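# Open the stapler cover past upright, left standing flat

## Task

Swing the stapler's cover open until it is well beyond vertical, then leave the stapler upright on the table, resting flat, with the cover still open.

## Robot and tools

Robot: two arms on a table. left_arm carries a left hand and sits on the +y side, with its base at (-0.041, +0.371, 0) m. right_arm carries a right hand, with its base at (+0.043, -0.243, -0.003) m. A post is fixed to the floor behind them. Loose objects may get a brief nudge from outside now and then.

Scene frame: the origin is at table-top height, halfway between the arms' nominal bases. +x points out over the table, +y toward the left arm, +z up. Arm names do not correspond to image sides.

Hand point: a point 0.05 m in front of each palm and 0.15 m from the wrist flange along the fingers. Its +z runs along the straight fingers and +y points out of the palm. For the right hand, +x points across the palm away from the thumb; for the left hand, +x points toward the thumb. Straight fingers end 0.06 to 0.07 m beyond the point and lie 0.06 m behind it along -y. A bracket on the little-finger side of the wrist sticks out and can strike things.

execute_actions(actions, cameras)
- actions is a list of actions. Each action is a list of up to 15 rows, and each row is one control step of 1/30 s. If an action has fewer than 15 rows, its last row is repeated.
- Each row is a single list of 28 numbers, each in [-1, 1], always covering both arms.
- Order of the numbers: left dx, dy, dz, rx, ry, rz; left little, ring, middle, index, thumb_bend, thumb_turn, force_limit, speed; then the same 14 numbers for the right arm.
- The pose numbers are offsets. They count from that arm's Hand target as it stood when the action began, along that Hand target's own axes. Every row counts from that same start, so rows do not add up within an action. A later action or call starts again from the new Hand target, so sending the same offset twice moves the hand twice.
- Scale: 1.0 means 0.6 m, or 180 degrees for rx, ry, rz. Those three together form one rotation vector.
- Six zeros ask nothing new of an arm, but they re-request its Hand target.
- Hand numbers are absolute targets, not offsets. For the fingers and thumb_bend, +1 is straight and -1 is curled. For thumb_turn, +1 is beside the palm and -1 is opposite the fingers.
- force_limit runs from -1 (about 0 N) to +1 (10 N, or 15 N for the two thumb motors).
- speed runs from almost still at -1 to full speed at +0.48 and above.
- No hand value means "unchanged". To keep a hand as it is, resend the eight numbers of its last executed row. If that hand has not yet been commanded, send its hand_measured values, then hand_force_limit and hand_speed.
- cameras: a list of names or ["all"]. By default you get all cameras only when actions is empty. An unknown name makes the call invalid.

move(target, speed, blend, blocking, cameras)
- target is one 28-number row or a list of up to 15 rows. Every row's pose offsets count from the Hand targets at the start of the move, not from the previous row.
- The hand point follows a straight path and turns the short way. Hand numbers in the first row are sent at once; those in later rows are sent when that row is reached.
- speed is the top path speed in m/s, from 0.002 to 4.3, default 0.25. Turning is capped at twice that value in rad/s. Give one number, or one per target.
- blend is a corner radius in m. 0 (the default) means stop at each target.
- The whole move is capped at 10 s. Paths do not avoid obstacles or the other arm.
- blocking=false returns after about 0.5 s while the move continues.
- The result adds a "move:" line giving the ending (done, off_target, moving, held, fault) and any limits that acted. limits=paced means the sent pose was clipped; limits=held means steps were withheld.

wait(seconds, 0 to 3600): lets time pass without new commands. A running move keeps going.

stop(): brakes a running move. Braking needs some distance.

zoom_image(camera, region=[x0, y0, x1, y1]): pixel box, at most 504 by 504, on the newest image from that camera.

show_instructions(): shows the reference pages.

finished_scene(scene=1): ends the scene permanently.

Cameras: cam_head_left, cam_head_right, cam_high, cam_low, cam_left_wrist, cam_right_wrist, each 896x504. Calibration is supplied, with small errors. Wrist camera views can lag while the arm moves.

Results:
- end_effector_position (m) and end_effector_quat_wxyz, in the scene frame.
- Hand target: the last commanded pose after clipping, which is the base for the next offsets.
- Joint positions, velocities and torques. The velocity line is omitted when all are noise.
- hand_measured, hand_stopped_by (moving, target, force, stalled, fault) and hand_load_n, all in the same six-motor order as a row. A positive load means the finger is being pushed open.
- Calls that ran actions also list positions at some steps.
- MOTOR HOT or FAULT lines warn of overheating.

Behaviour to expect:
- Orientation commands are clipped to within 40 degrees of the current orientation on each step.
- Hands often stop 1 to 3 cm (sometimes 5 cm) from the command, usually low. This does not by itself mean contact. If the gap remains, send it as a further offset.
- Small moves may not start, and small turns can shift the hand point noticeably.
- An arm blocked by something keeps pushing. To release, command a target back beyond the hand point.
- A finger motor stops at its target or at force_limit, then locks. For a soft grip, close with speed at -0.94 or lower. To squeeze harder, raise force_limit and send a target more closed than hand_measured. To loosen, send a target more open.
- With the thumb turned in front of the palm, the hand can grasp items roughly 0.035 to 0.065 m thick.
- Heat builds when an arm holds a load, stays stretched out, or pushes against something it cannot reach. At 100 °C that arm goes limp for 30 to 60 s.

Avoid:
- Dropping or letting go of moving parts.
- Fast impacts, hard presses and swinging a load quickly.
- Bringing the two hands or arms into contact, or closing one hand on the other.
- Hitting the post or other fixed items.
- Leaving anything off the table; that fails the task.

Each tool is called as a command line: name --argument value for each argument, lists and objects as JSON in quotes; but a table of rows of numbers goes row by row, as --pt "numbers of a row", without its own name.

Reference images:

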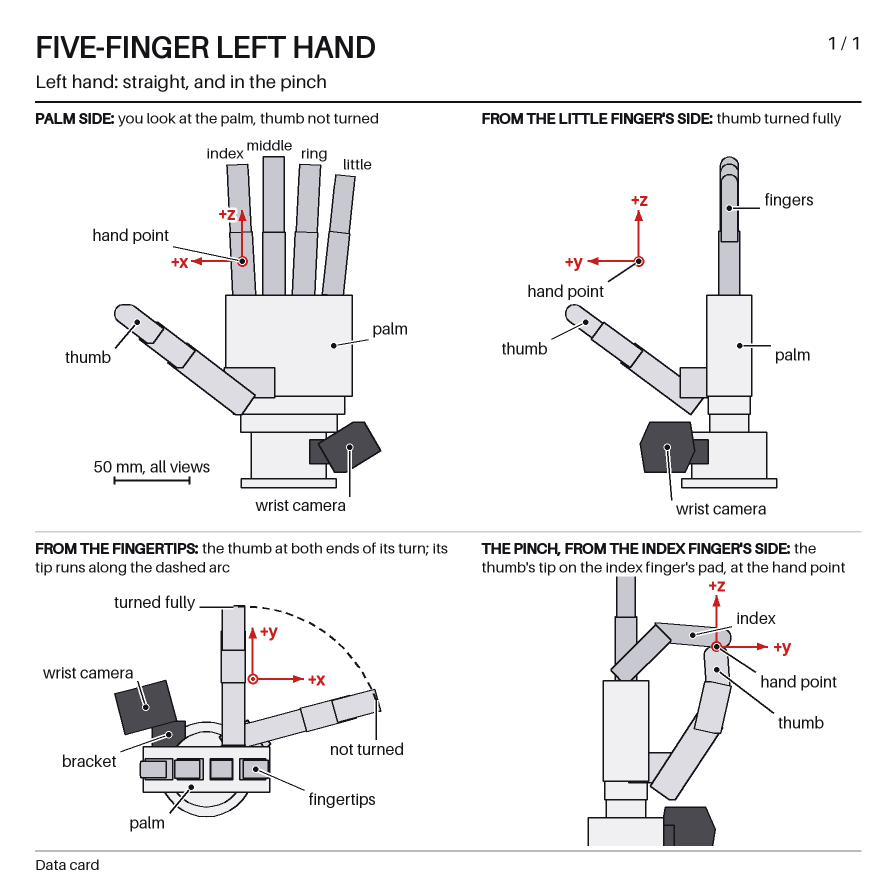

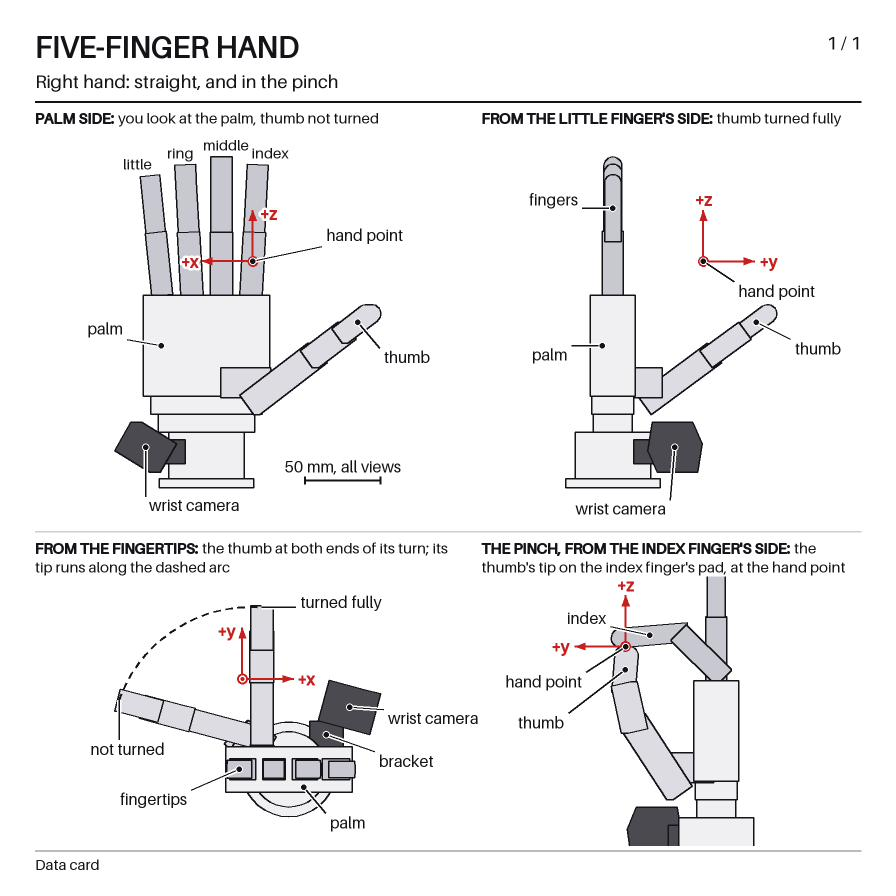

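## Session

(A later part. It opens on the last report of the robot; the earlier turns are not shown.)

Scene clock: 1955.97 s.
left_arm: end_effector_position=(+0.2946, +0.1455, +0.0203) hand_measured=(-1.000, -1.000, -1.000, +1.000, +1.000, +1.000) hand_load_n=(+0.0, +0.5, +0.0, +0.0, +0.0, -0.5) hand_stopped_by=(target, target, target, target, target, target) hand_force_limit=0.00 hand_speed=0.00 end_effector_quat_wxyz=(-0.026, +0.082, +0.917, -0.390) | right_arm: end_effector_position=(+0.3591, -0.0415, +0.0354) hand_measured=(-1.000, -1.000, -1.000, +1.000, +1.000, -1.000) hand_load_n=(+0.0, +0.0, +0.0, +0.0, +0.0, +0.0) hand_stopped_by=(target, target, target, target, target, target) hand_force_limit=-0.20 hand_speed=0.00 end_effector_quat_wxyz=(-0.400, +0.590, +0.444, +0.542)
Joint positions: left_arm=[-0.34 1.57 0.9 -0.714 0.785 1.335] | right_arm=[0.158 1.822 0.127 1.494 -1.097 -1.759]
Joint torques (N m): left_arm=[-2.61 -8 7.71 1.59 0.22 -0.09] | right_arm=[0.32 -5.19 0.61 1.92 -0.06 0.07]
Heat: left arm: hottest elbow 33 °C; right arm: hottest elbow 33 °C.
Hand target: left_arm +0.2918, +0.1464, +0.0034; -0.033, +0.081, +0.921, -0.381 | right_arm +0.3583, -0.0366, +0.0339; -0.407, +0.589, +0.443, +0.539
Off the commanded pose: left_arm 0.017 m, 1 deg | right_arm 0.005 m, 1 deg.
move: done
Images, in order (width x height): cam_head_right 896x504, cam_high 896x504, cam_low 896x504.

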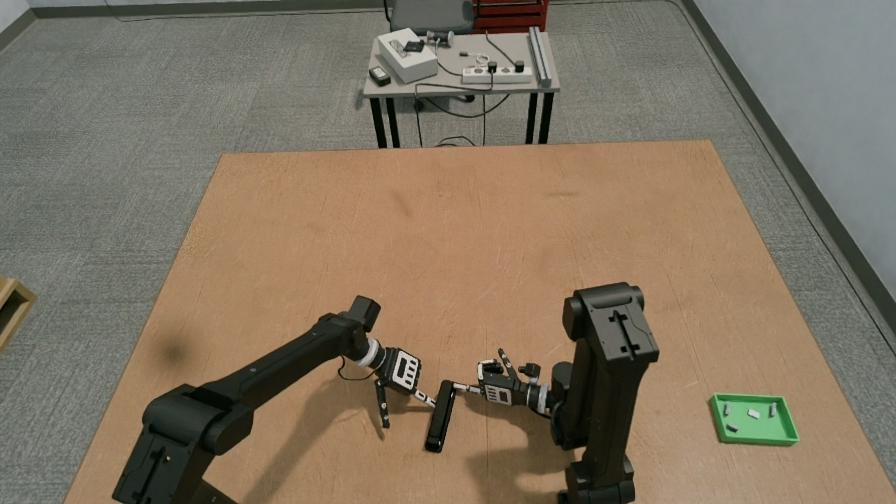

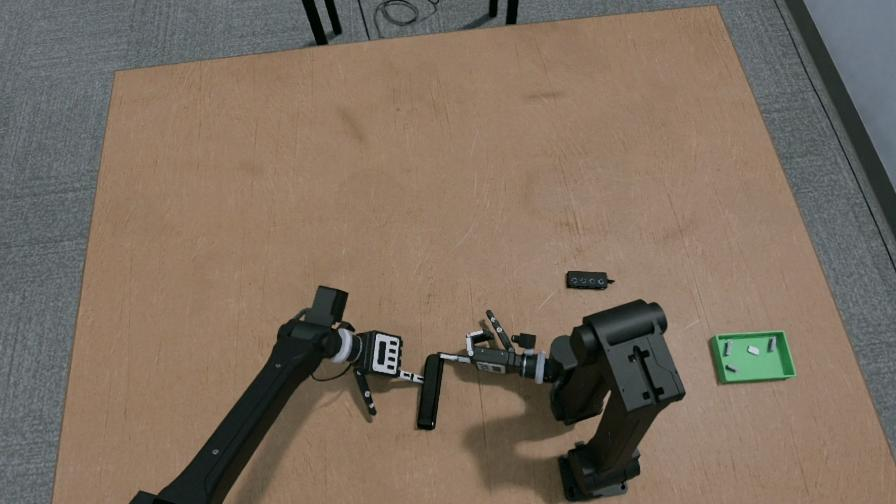

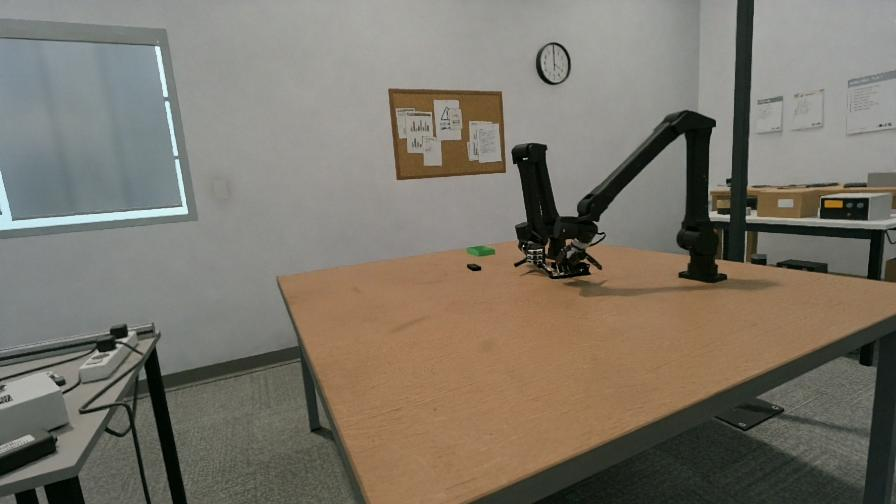

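move --target '[0,0,0,0,0,0,-1,-1,-1,1,1,1,0,0,0.0013,-0.0112,0.0158,0,0,0,-1,-1,-1,1,1,-1,-0.2,0]' --speed 0.05 --cameras '["cam_high","cam_low","cam_head_right"]'

zoom_image --camera "cam_low" --region '[535, 255, 575, 285]'

zoom_image --camera "cam_head_right" --region '[425, 370, 475, 420]'

zoom_image --camera "cam_high" --region '[410, 340, 460, 390]'

Scene clock: 1978.33 s.
left_arm: end_effector_position=(+0.2946, +0.1455, +0.0203) hand_measured=(-1.000, -1.000, -1.000, +1.000, +1.000, +1.000) hand_load_n=(+0.0, +0.0, +0.0, +0.0, +0.0, +0.0) hand_stopped_by=(target, target, target, target, target, target) hand_force_limit=0.00 hand_speed=0.00 end_effector_quat_wxyz=(-0.026, +0.082, +0.917, -0.390) | right_arm: end_effector_position=(+0.3568, -0.0303, +0.0359) hand_measured=(-1.000, -1.000, -1.000, +1.000, +1.000, -1.000) hand_load_n=(+0.0, +0.0, +0.0, +0.0, +0.0, +0.0) hand_stopped_by=(target, target, target, target, target, target) hand_force_limit=-0.20 hand_speed=0.00 end_effector_quat_wxyz=(-0.400, +0.589, +0.445, +0.544)
Joint positions: left_arm=[-0.34 1.57 0.9 -0.714 0.785 1.335] | right_arm=[0.213 1.836 0.127 1.53 -1.042 -1.738]
Joint torques (N m): left_arm=[-3.08 -8 7.64 1.46 0.16 -0.05] | right_arm=[0.79 -5.07 0.51 1.98 -0.02 0.06]
Heat: left arm: hottest elbow 33 °C; right arm: hottest elbow 33 °C.
Hand target: left_arm +0.2918, +0.1464, +0.0034; -0.033, +0.081, +0.921, -0.381 | right_arm +0.3545, -0.0256, +0.0339; -0.407, +0.589, +0.443, +0.540
Off the commanded pose: left_arm 0.017 m, 1 deg | right_arm 0.006 m, 1 deg.
move: done
Images, in order (width x height): cam_head_right 896x504, cam_high 896x504, cam_low 896x504.

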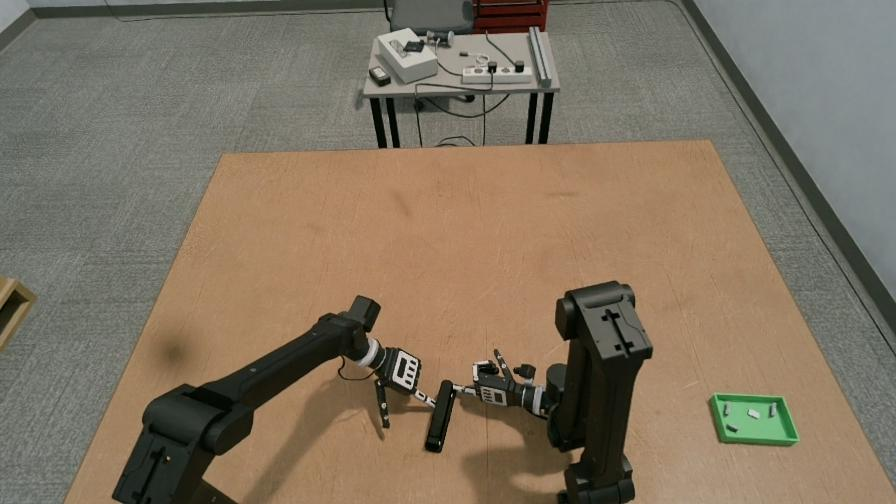

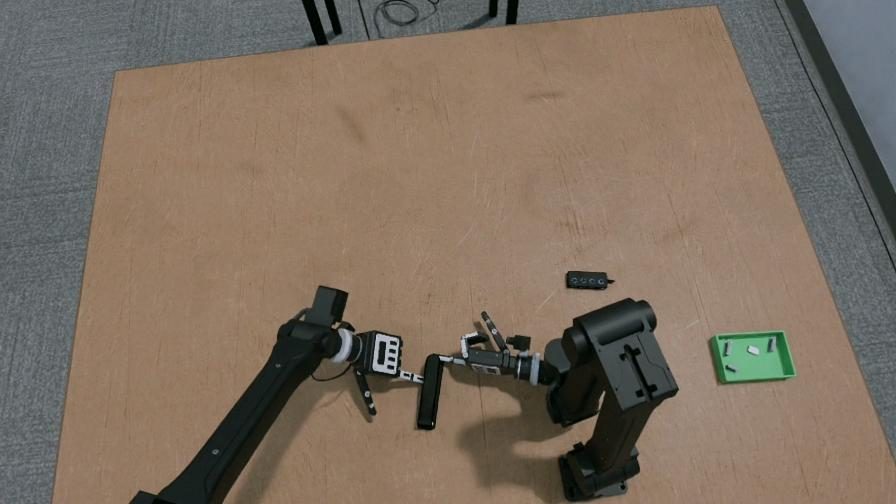

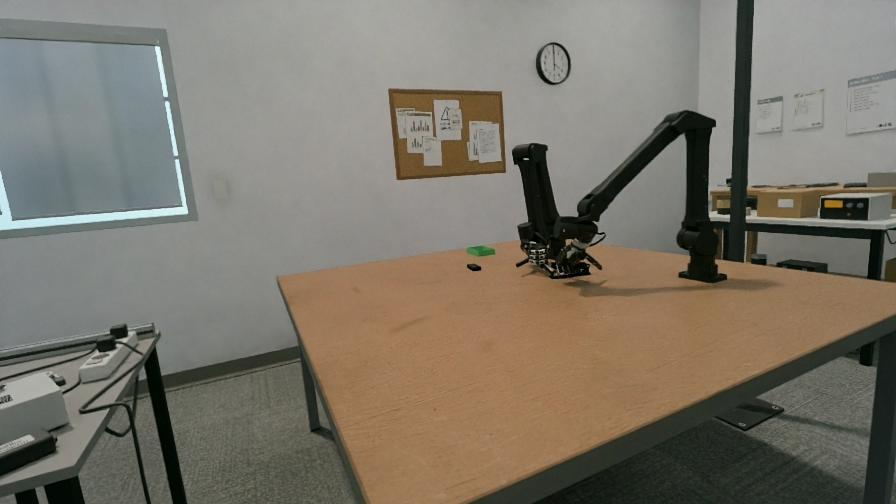

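Scaled by 12.600 from the camera's image (finer frame: 1280x720).

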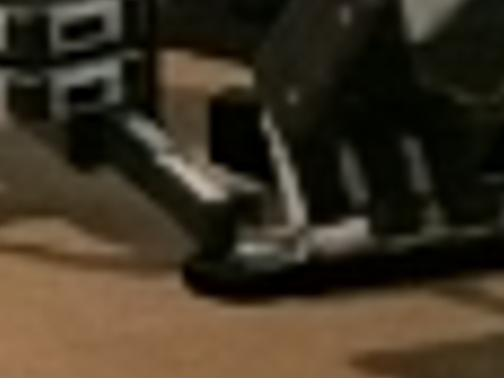

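Scaled by 10.080 from the camera's image (finer frame: 1280x720).

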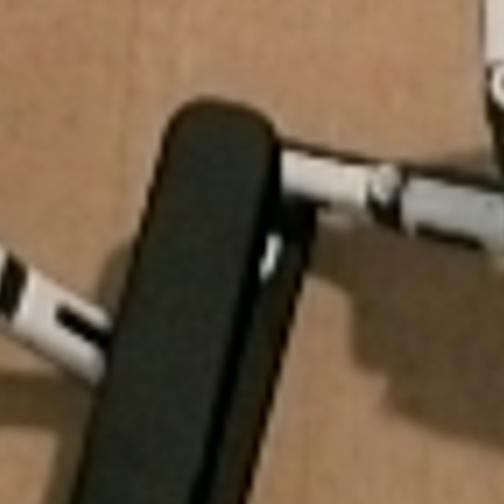

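Scaled by 10.080 from the camera's image (finer frame: 1280x720).

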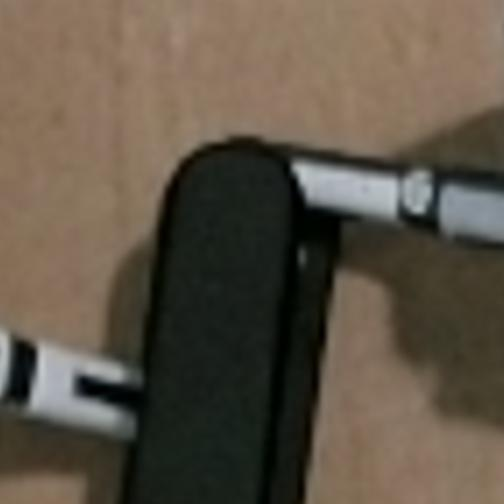

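move --target '[0,0,0,0,0,0,-1,-1,-1,1,1,1,0,0,0.0674,-0.0106,-0.0066,0,0,0,-1,-1,-1,1,1,-1,-0.2,0]' --speed 0.03 --cameras '["cam_high","cam_low","cam_head_right"]'

zoom_image --camera "cam_low" --region '[535, 235, 605, 285]'

zoom_image --camera "cam_head_right" --region '[400, 360, 480, 460]'

Scene clock: 2011.83 s.
left_arm: end_effector_position=(+0.2962, +0.1442, +0.0201) hand_measured=(-1.000, -1.000, -1.000, +1.000, +1.000, +1.000) hand_load_n=(+0.0, +0.0, +0.0, +0.0, +0.0, +0.0) hand_stopped_by=(target, target, target, target, target, target) hand_force_limit=0.00 hand_speed=0.00 end_effector_quat_wxyz=(-0.022, +0.084, +0.916, -0.391) | right_arm: end_effector_position=(+0.3528, -0.0292, +0.0743) hand_measured=(-1.000, -1.000, -1.000, +1.000, +1.000, -1.000) hand_load_n=(+0.0, +0.0, +0.0, -0.5, -0.5, +0.5) hand_stopped_by=(target, target, target, target, target, target) hand_force_limit=-0.20 hand_speed=0.00 end_effector_quat_wxyz=(-0.400, +0.590, +0.441, +0.545)
Joint positions: left_arm=[-0.341 1.571 0.899 -0.705 0.787 1.334] | right_arm=[0.226 1.501 0.105 1.23 -1.024 -1.723]
Joint torques (N m): left_arm=[-2.14 -7.88 7.66 1.24 0.1 -0.08] | right_arm=[0.56 -4.54 2.63 1.02 -0.09 0.05]
Heat: left arm: hottest elbow 33 °C; right arm: hottest elbow 32 °C.
Hand target: left_arm +0.2917, +0.1463, +0.0034; -0.033, +0.081, +0.921, -0.381 | right_arm +0.3483, -0.0243, +0.0744; -0.407, +0.589, +0.443, +0.539
Off the commanded pose: left_arm 0.017 m, 2 deg | right_arm 0.007 m, 1 deg.
move: done
Images, in order (width x height): cam_head_right 896x504, cam_high 896x504, cam_low 896x504.

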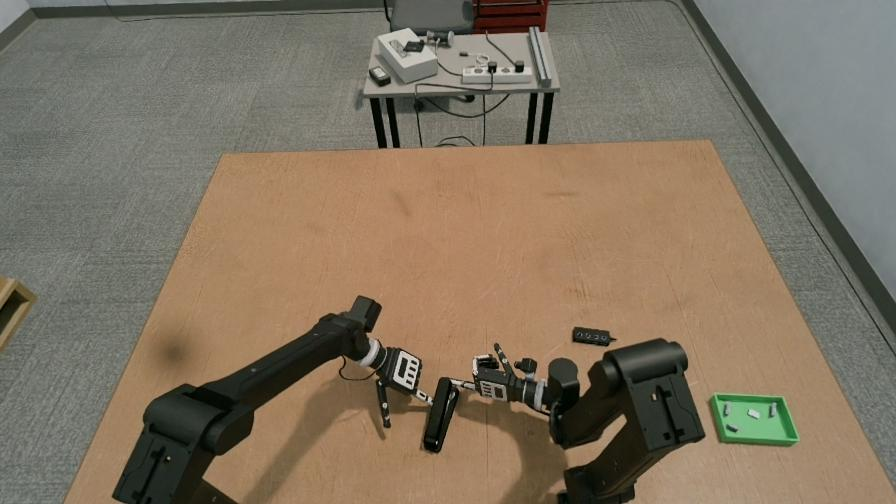

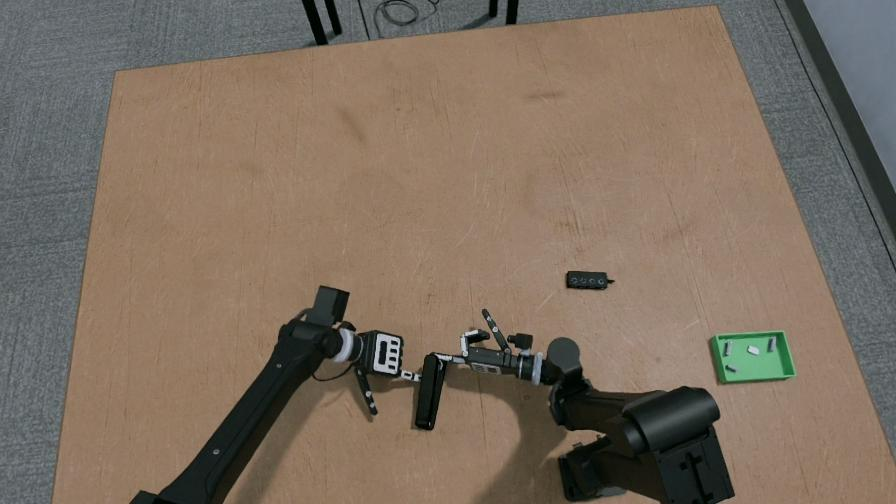

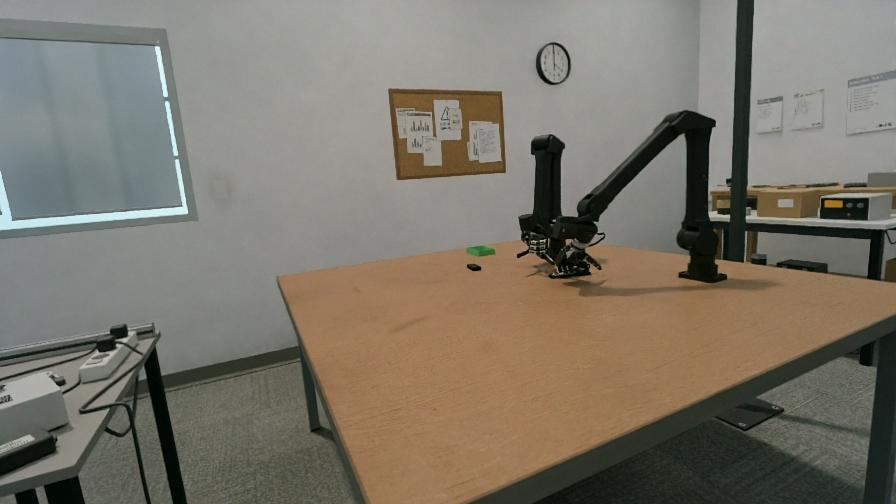

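Scaled by 7.200 from the camera's image (finer frame: 1280x720).

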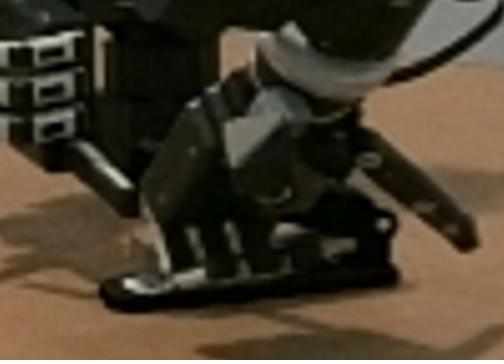

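Scaled by 5.040 from the camera's image (finer frame: 1280x720).

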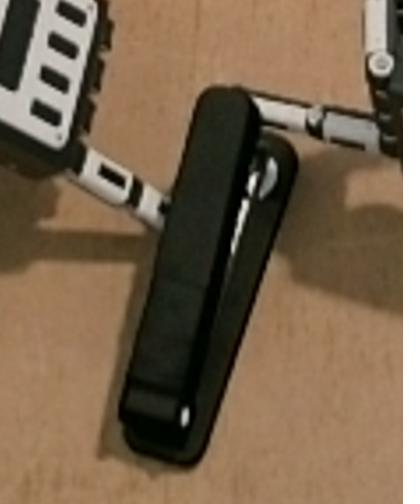

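move --target '[0,0,0,0,0,0,-1,-1,-1,1,1,1,0,0,0.0563,-0.0233,-0.0065,0,0,0,-1,-1,-1,1,1,-1,-0.2,0]' --speed 0.03 --cameras '["cam_high","cam_low","cam_head_right","cam_right_wrist","cam_left_wrist"]'

zoom_image --camera "cam_low" --region '[535, 235, 605, 285]'

zoom_image --camera "cam_head_right" --region '[400, 360, 480, 460]'

Scene clock: 2031.83 s.
left_arm: end_effector_position=(+0.2963, +0.1440, +0.0201) hand_measured=(-1.000, -1.000, -1.000, +1.000, +1.000, +1.000) hand_load_n=(+0.0, +0.0, +0.0, +0.0, +0.0, +0.0) hand_stopped_by=(target, target, target, target, target, target) hand_force_limit=0.00 hand_speed=0.00 end_effector_quat_wxyz=(-0.022, +0.084, +0.916, -0.391) | right_arm: end_effector_position=(+0.3392, -0.0270, +0.1077) hand_measured=(-1.000, -1.000, -1.000, +1.000, +1.000, -1.000) hand_load_n=(+0.0, +0.0, +0.0, -1.0, +0.0, +0.0) hand_stopped_by=(target, target, target, target, target, target) hand_force_limit=-0.20 hand_speed=0.00 end_effector_quat_wxyz=(-0.398, +0.591, +0.441, +0.546)
Joint positions: left_arm=[-0.341 1.571 0.899 -0.704 0.787 1.334] | right_arm=[0.258 1.159 0.091 0.908 -0.99 -1.715]
Joint torques (N m): left_arm=[-2.67 -7.88 7.82 1.06 0.18 -0.06] | right_arm=[0.38 -3.84 5.65 1.17 -0.21 0.05]
Heat: left arm: hottest elbow 33 °C; right arm: hottest elbow 32 °C.
Hand target: left_arm +0.2917, +0.1463, +0.0034; -0.033, +0.081, +0.921, -0.381 | right_arm +0.3346, -0.0213, +0.1084; -0.407, +0.589, +0.443, +0.539
Off the commanded pose: left_arm 0.017 m, 2 deg | right_arm 0.007 m, 1 deg.
move: done
cam_left_wrist: T_world_to_cam=[[-0.41702, -0.6274, 0.65762, 0.20446], [-0.73601, 0.65763, 0.16068, 0.12211], [-0.53328, -0.41701, -0.73601, 0.346]] pos_world=[0.35966, 0.19226, 0.10058]
cam_right_wrist: T_world_to_cam=[[0.91424, -0.28823, 0.28475, -0.34929], [0.0622, -0.59464, -0.80158, 0.05479], [0.40036, 0.75055, -0.52572, 0.05046]] pos_world=[0.29572, -0.10597, 0.16991]
Images, in order (width x height): cam_head_right 896x504, cam_high 896x504, cam_low 896x504, cam_left_wrist 896x504, cam_right_wrist 896x504.

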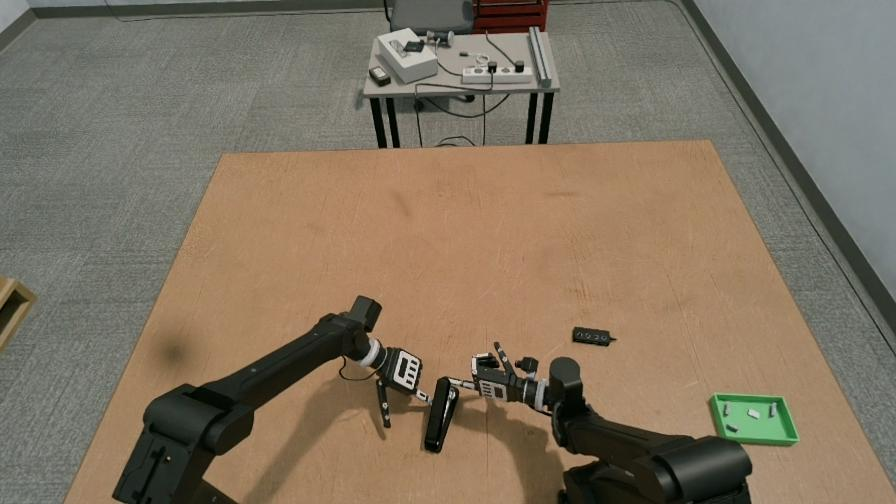

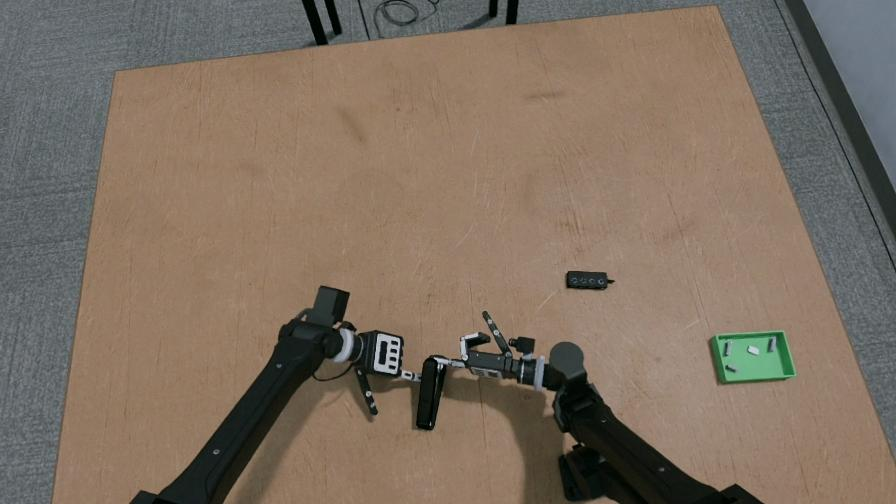

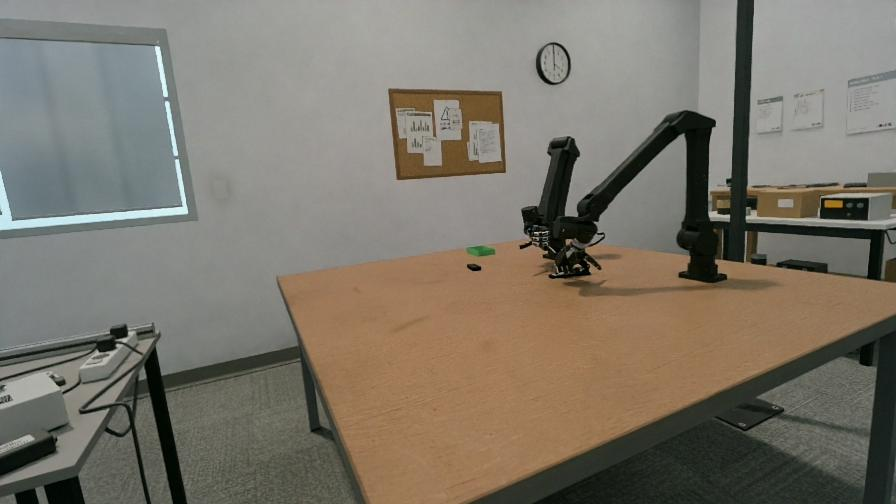

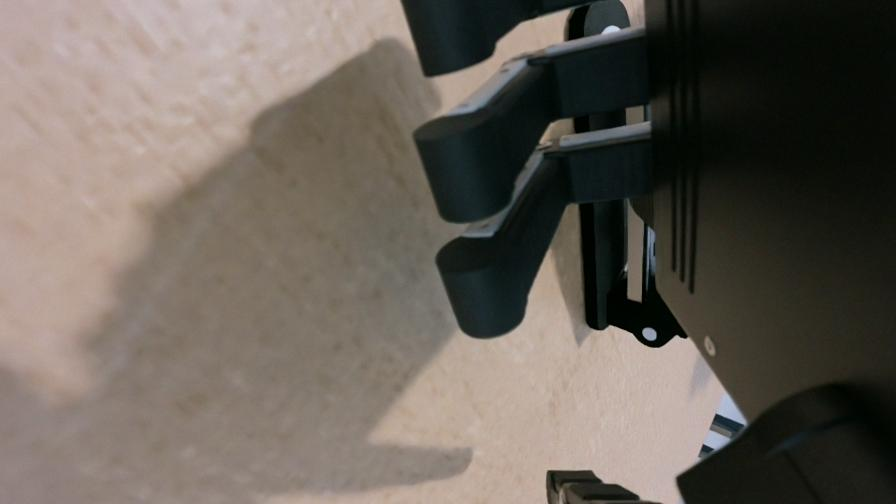

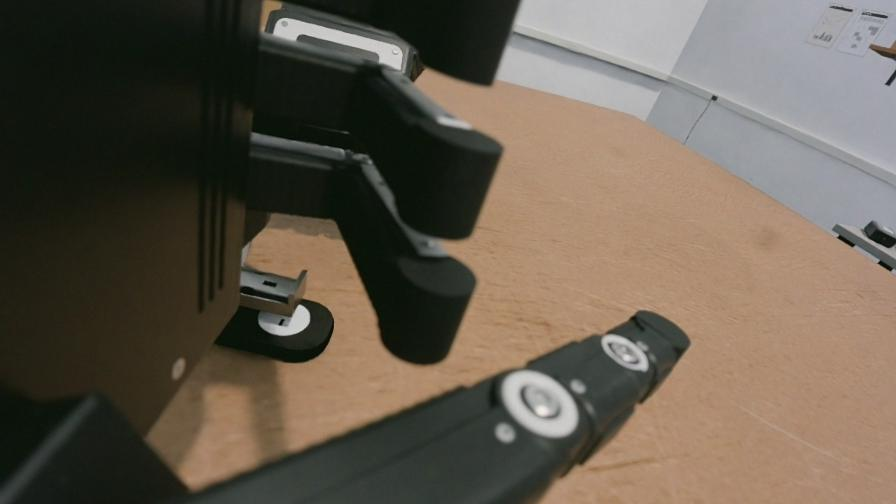

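Scaled by 7.200 from the camera's image (finer frame: 1280x720).

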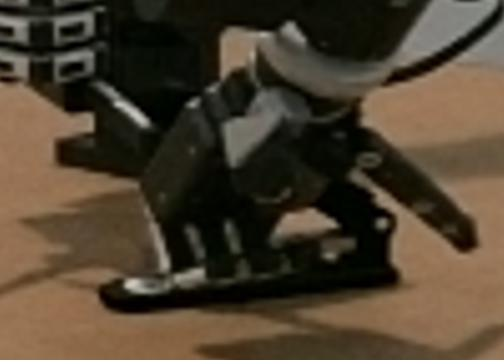

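Scaled by 5.040 from the camera's image (finer frame: 1280x720).

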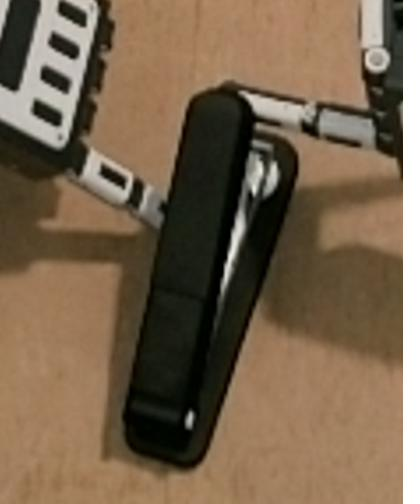

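move --pt "0 0 0 0 0 0 -1 -1 -1 1 1 1 0 0 -0.0167 -0.0166 0.0003 0 0 0 -1 -1 -1 1 1 -1 -0.2 0" --pt "0 0 0 0 0 0 -1 -1 -1 1 1 1 0 0 0.0147 -0.0318 -0.0035 0 0 0 -1 -1 -1 1 1 -1 -0.2 0" --pt "0 0 0 0 0 0 -1 -1 -1 1 1 1 0 0 0.0417 -0.0544 -0.0075 0 0 0 -1 -1 -1 1 1 -1 -0.2 0" --speed 0.03 --blend '[0.003,0.003,0]' --cameras '["cam_high","cam_low","cam_head_right","cam_right_wrist"]'

zoom_image --camera "cam_low" --region '[535, 225, 605, 285]'

zoom_image --camera "cam_head_right" --region '[400, 360, 480, 460]'

Scene clock: 2058.10 s.
left_arm: end_effector_position=(+0.2961, +0.1438, +0.0201) hand_measured=(-1.000, -1.000, -1.000, +1.000, +1.000, +1.000) hand_load_n=(+0.0, +0.0, +0.0, +0.5, +0.0, +0.0) hand_stopped_by=(target, target, target, target, target, target) hand_force_limit=0.00 hand_speed=0.00 end_effector_quat_wxyz=(-0.022, +0.084, +0.916, -0.391) | right_arm: end_effector_position=(+0.3123, -0.0229, +0.1370) hand_measured=(-1.000, -1.000, -1.000, +1.000, +1.000, -1.000) hand_load_n=(+0.0, +0.0, +0.0, -3.5, +0.0, +0.0) hand_stopped_by=(target, target, target, target, target, target) hand_force_limit=-0.20 hand_speed=0.00 end_effector_quat_wxyz=(-0.390, +0.590, +0.439, +0.554)
Joint positions: left_arm=[-0.342 1.571 0.899 -0.704 0.787 1.333] | right_arm=[0.345 0.779 0.066 0.583 -0.886 -1.699]
Joint torques (N m): left_arm=[-1.96 -9 7.62 1.03 0.1 -0.05] | right_arm=[1.32 -1.55 8.08 1.05 -0.51 0.14]
Heat: left arm: hottest elbow 33 °C; right arm: hottest elbow 33 °C.
Hand target: left_arm +0.2917, +0.1464, +0.0034; -0.033, +0.080, +0.921, -0.381 | right_arm +0.3026, -0.0145, +0.1338; -0.407, +0.589, +0.443, +0.540
Off the commanded pose: left_arm 0.017 m, 2 deg | right_arm 0.013 m, 3 deg.
move: off_target (right_arm)
cam_right_wrist: T_world_to_cam=[[0.90406, -0.30389, 0.30054, -0.33118], [0.0659, -0.59567, -0.80052, 0.08107], [0.42229, 0.74353, -0.51849, 0.06552]] pos_world=[0.26639, -0.10107, 0.19841]
Images, in order (width x height): cam_head_right 896x504, cam_high 896x504, cam_low 896x504, cam_right_wrist 896x504.

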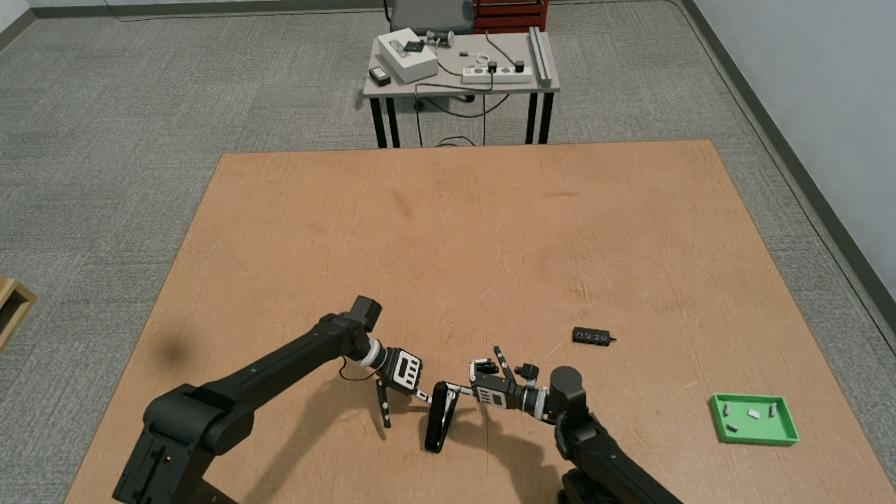

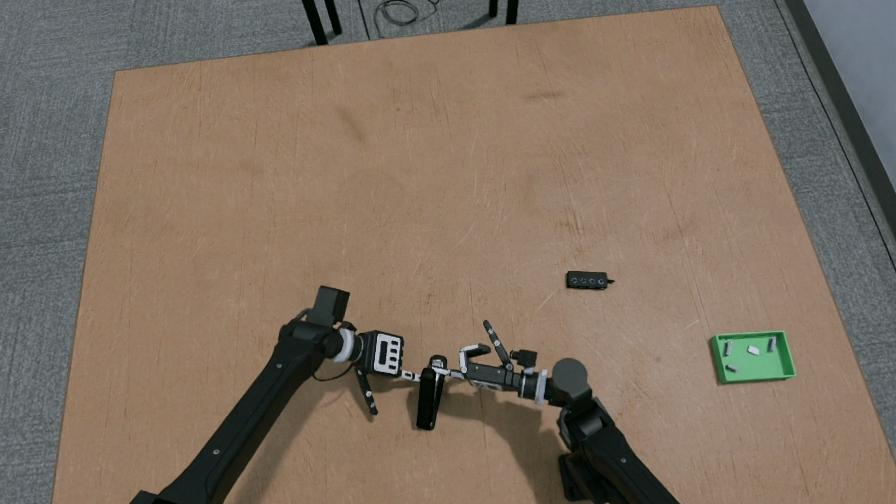

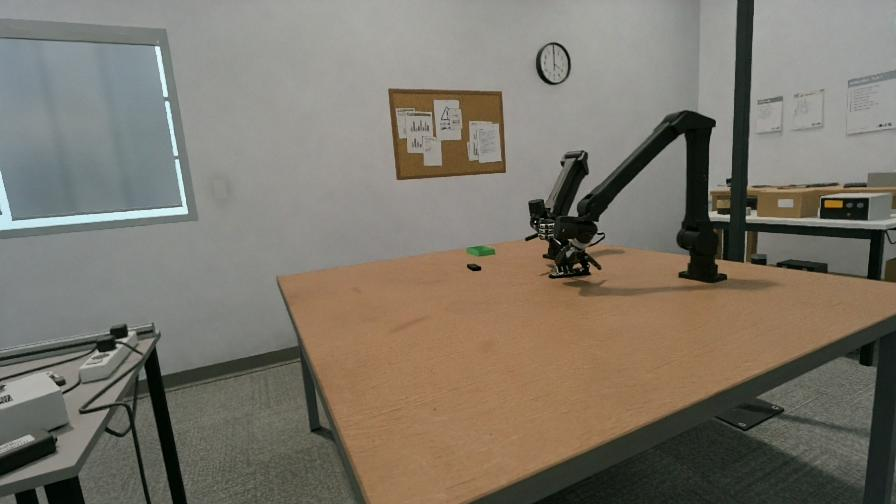

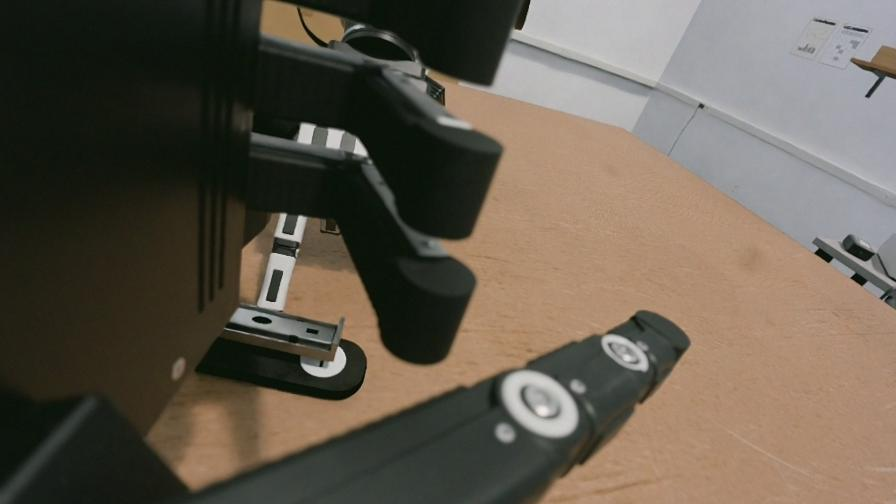

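Scaled by 7.200 from the camera's image (finer frame: 1280x720).

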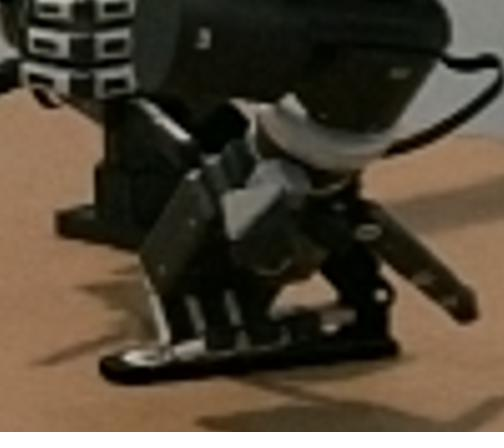

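Scaled by 5.040 from the camera's image (finer frame: 1280x720).

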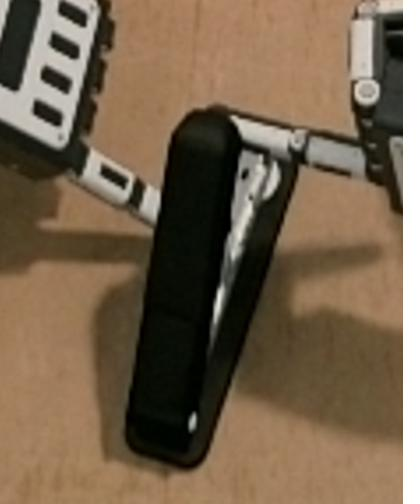

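move --pt "0 0 0 0 0 0 -1 -1 -1 1 1 1 0 0 0.0069 -0.0298 -0.0027 0 0 0 -1 -1 -1 1 1 -1 -0.2 0" --pt "0 0 0 0 0 0 -1 -1 -1 1 1 1 0 0 0.0151 -0.0571 -0.0054 0 0 0 -1 -1 -1 1 1 -1 -0.2 0" --speed 0.03 --blend '[0.003,0]' --cameras '["cam_high","cam_low","cam_head_right","cam_head_left"]'

zoom_image --camera "cam_low" --region '[535, 225, 605, 285]'

zoom_image --camera "cam_head_right" --region '[400, 360, 480, 460]'

zoom_image --camera "cam_head_left" --region '[390, 360, 470, 460]'

Scene clock: 2084.57 s.
left_arm: end_effector_position=(+0.2960, +0.1437, +0.0201) hand_measured=(-1.000, -1.000, -1.000, +1.000, +1.000, +1.000) hand_load_n=(+0.0, +0.0, +0.0, +0.0, +0.0, +0.0) hand_stopped_by=(target, target, target, target, target, target) hand_force_limit=0.00 hand_speed=0.00 end_effector_quat_wxyz=(-0.022, +0.084, +0.916, -0.391) | right_arm: end_effector_position=(+0.2767, -0.0127, +0.1449) hand_measured=(-1.000, -1.000, -1.000, +1.000, +1.000, -1.000) hand_load_n=(+0.0, +0.0, +0.0, -2.0, +0.0, +0.0) hand_stopped_by=(target, target, target, target, target, target) hand_force_limit=-0.20 hand_speed=0.00 end_effector_quat_wxyz=(-0.393, +0.590, +0.442, +0.549)
Joint positions: left_arm=[-0.342 1.571 0.899 -0.704 0.787 1.333] | right_arm=[0.495 0.472 0.04 0.314 -0.748 -1.673]
Joint torques (N m): left_arm=[-1.96 -8.59 7.71 0.95 0.08 -0.1] | right_arm=[0.62 -0.56 9.54 1.29 -0.28 0.15]
Heat: left arm: hottest elbow 33 °C; right arm: hottest elbow 34 °C.
Hand target: left_arm +0.2916, +0.1463, +0.0034; -0.033, +0.081, +0.921, -0.381 | right_arm +0.2691, -0.0073, +0.1433; -0.407, +0.589, +0.443, +0.540
Off the commanded pose: left_arm 0.017 m, 2 deg | right_arm 0.010 m, 2 deg.
move: done
Images, in order (width x height): cam_head_left 896x504, cam_head_right 896x504, cam_high 896x504, cam_low 896x504.

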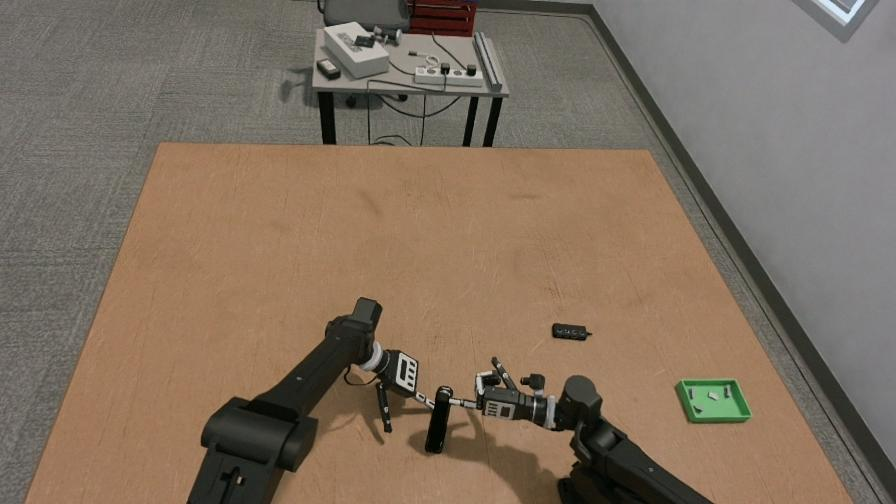

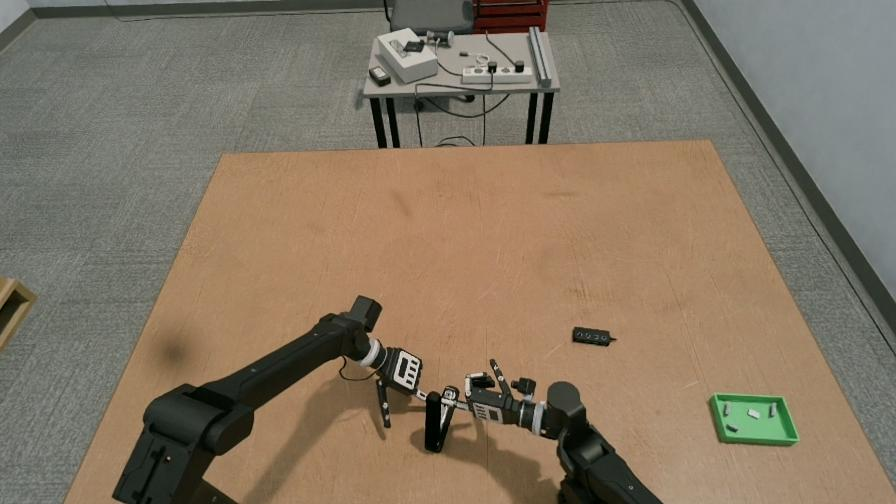

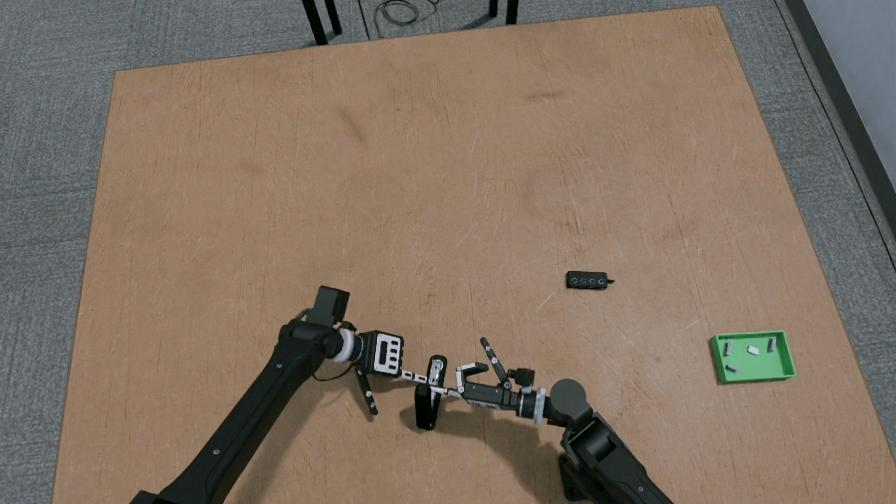

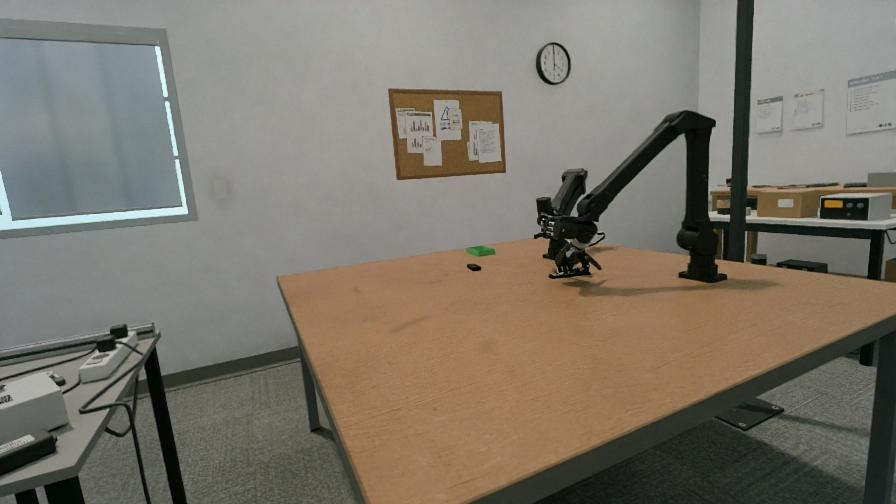

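Scaled by 7.200 from the camera's image (finer frame: 1280x720).

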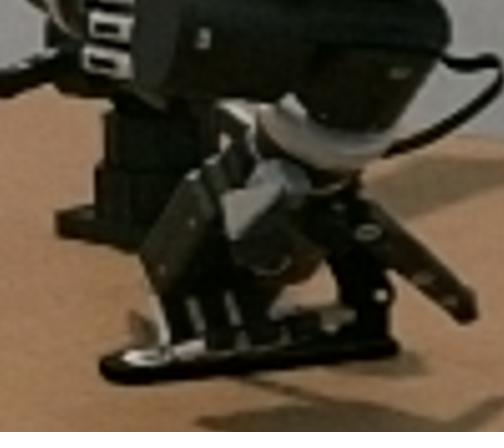

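Scaled by 5.040 from the camera's image (finer frame: 1280x720).

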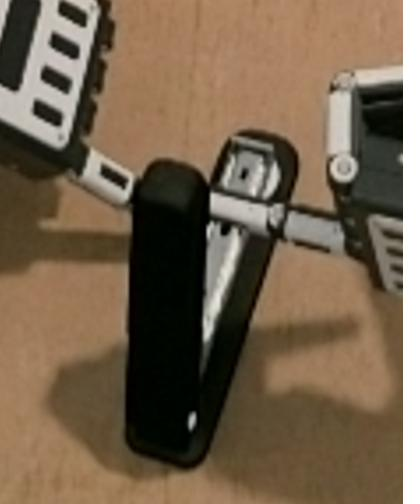

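Scaled by 5.040 from the camera's image (finer frame: 1280x720).

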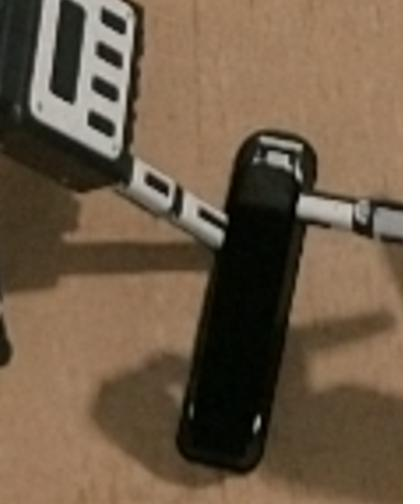

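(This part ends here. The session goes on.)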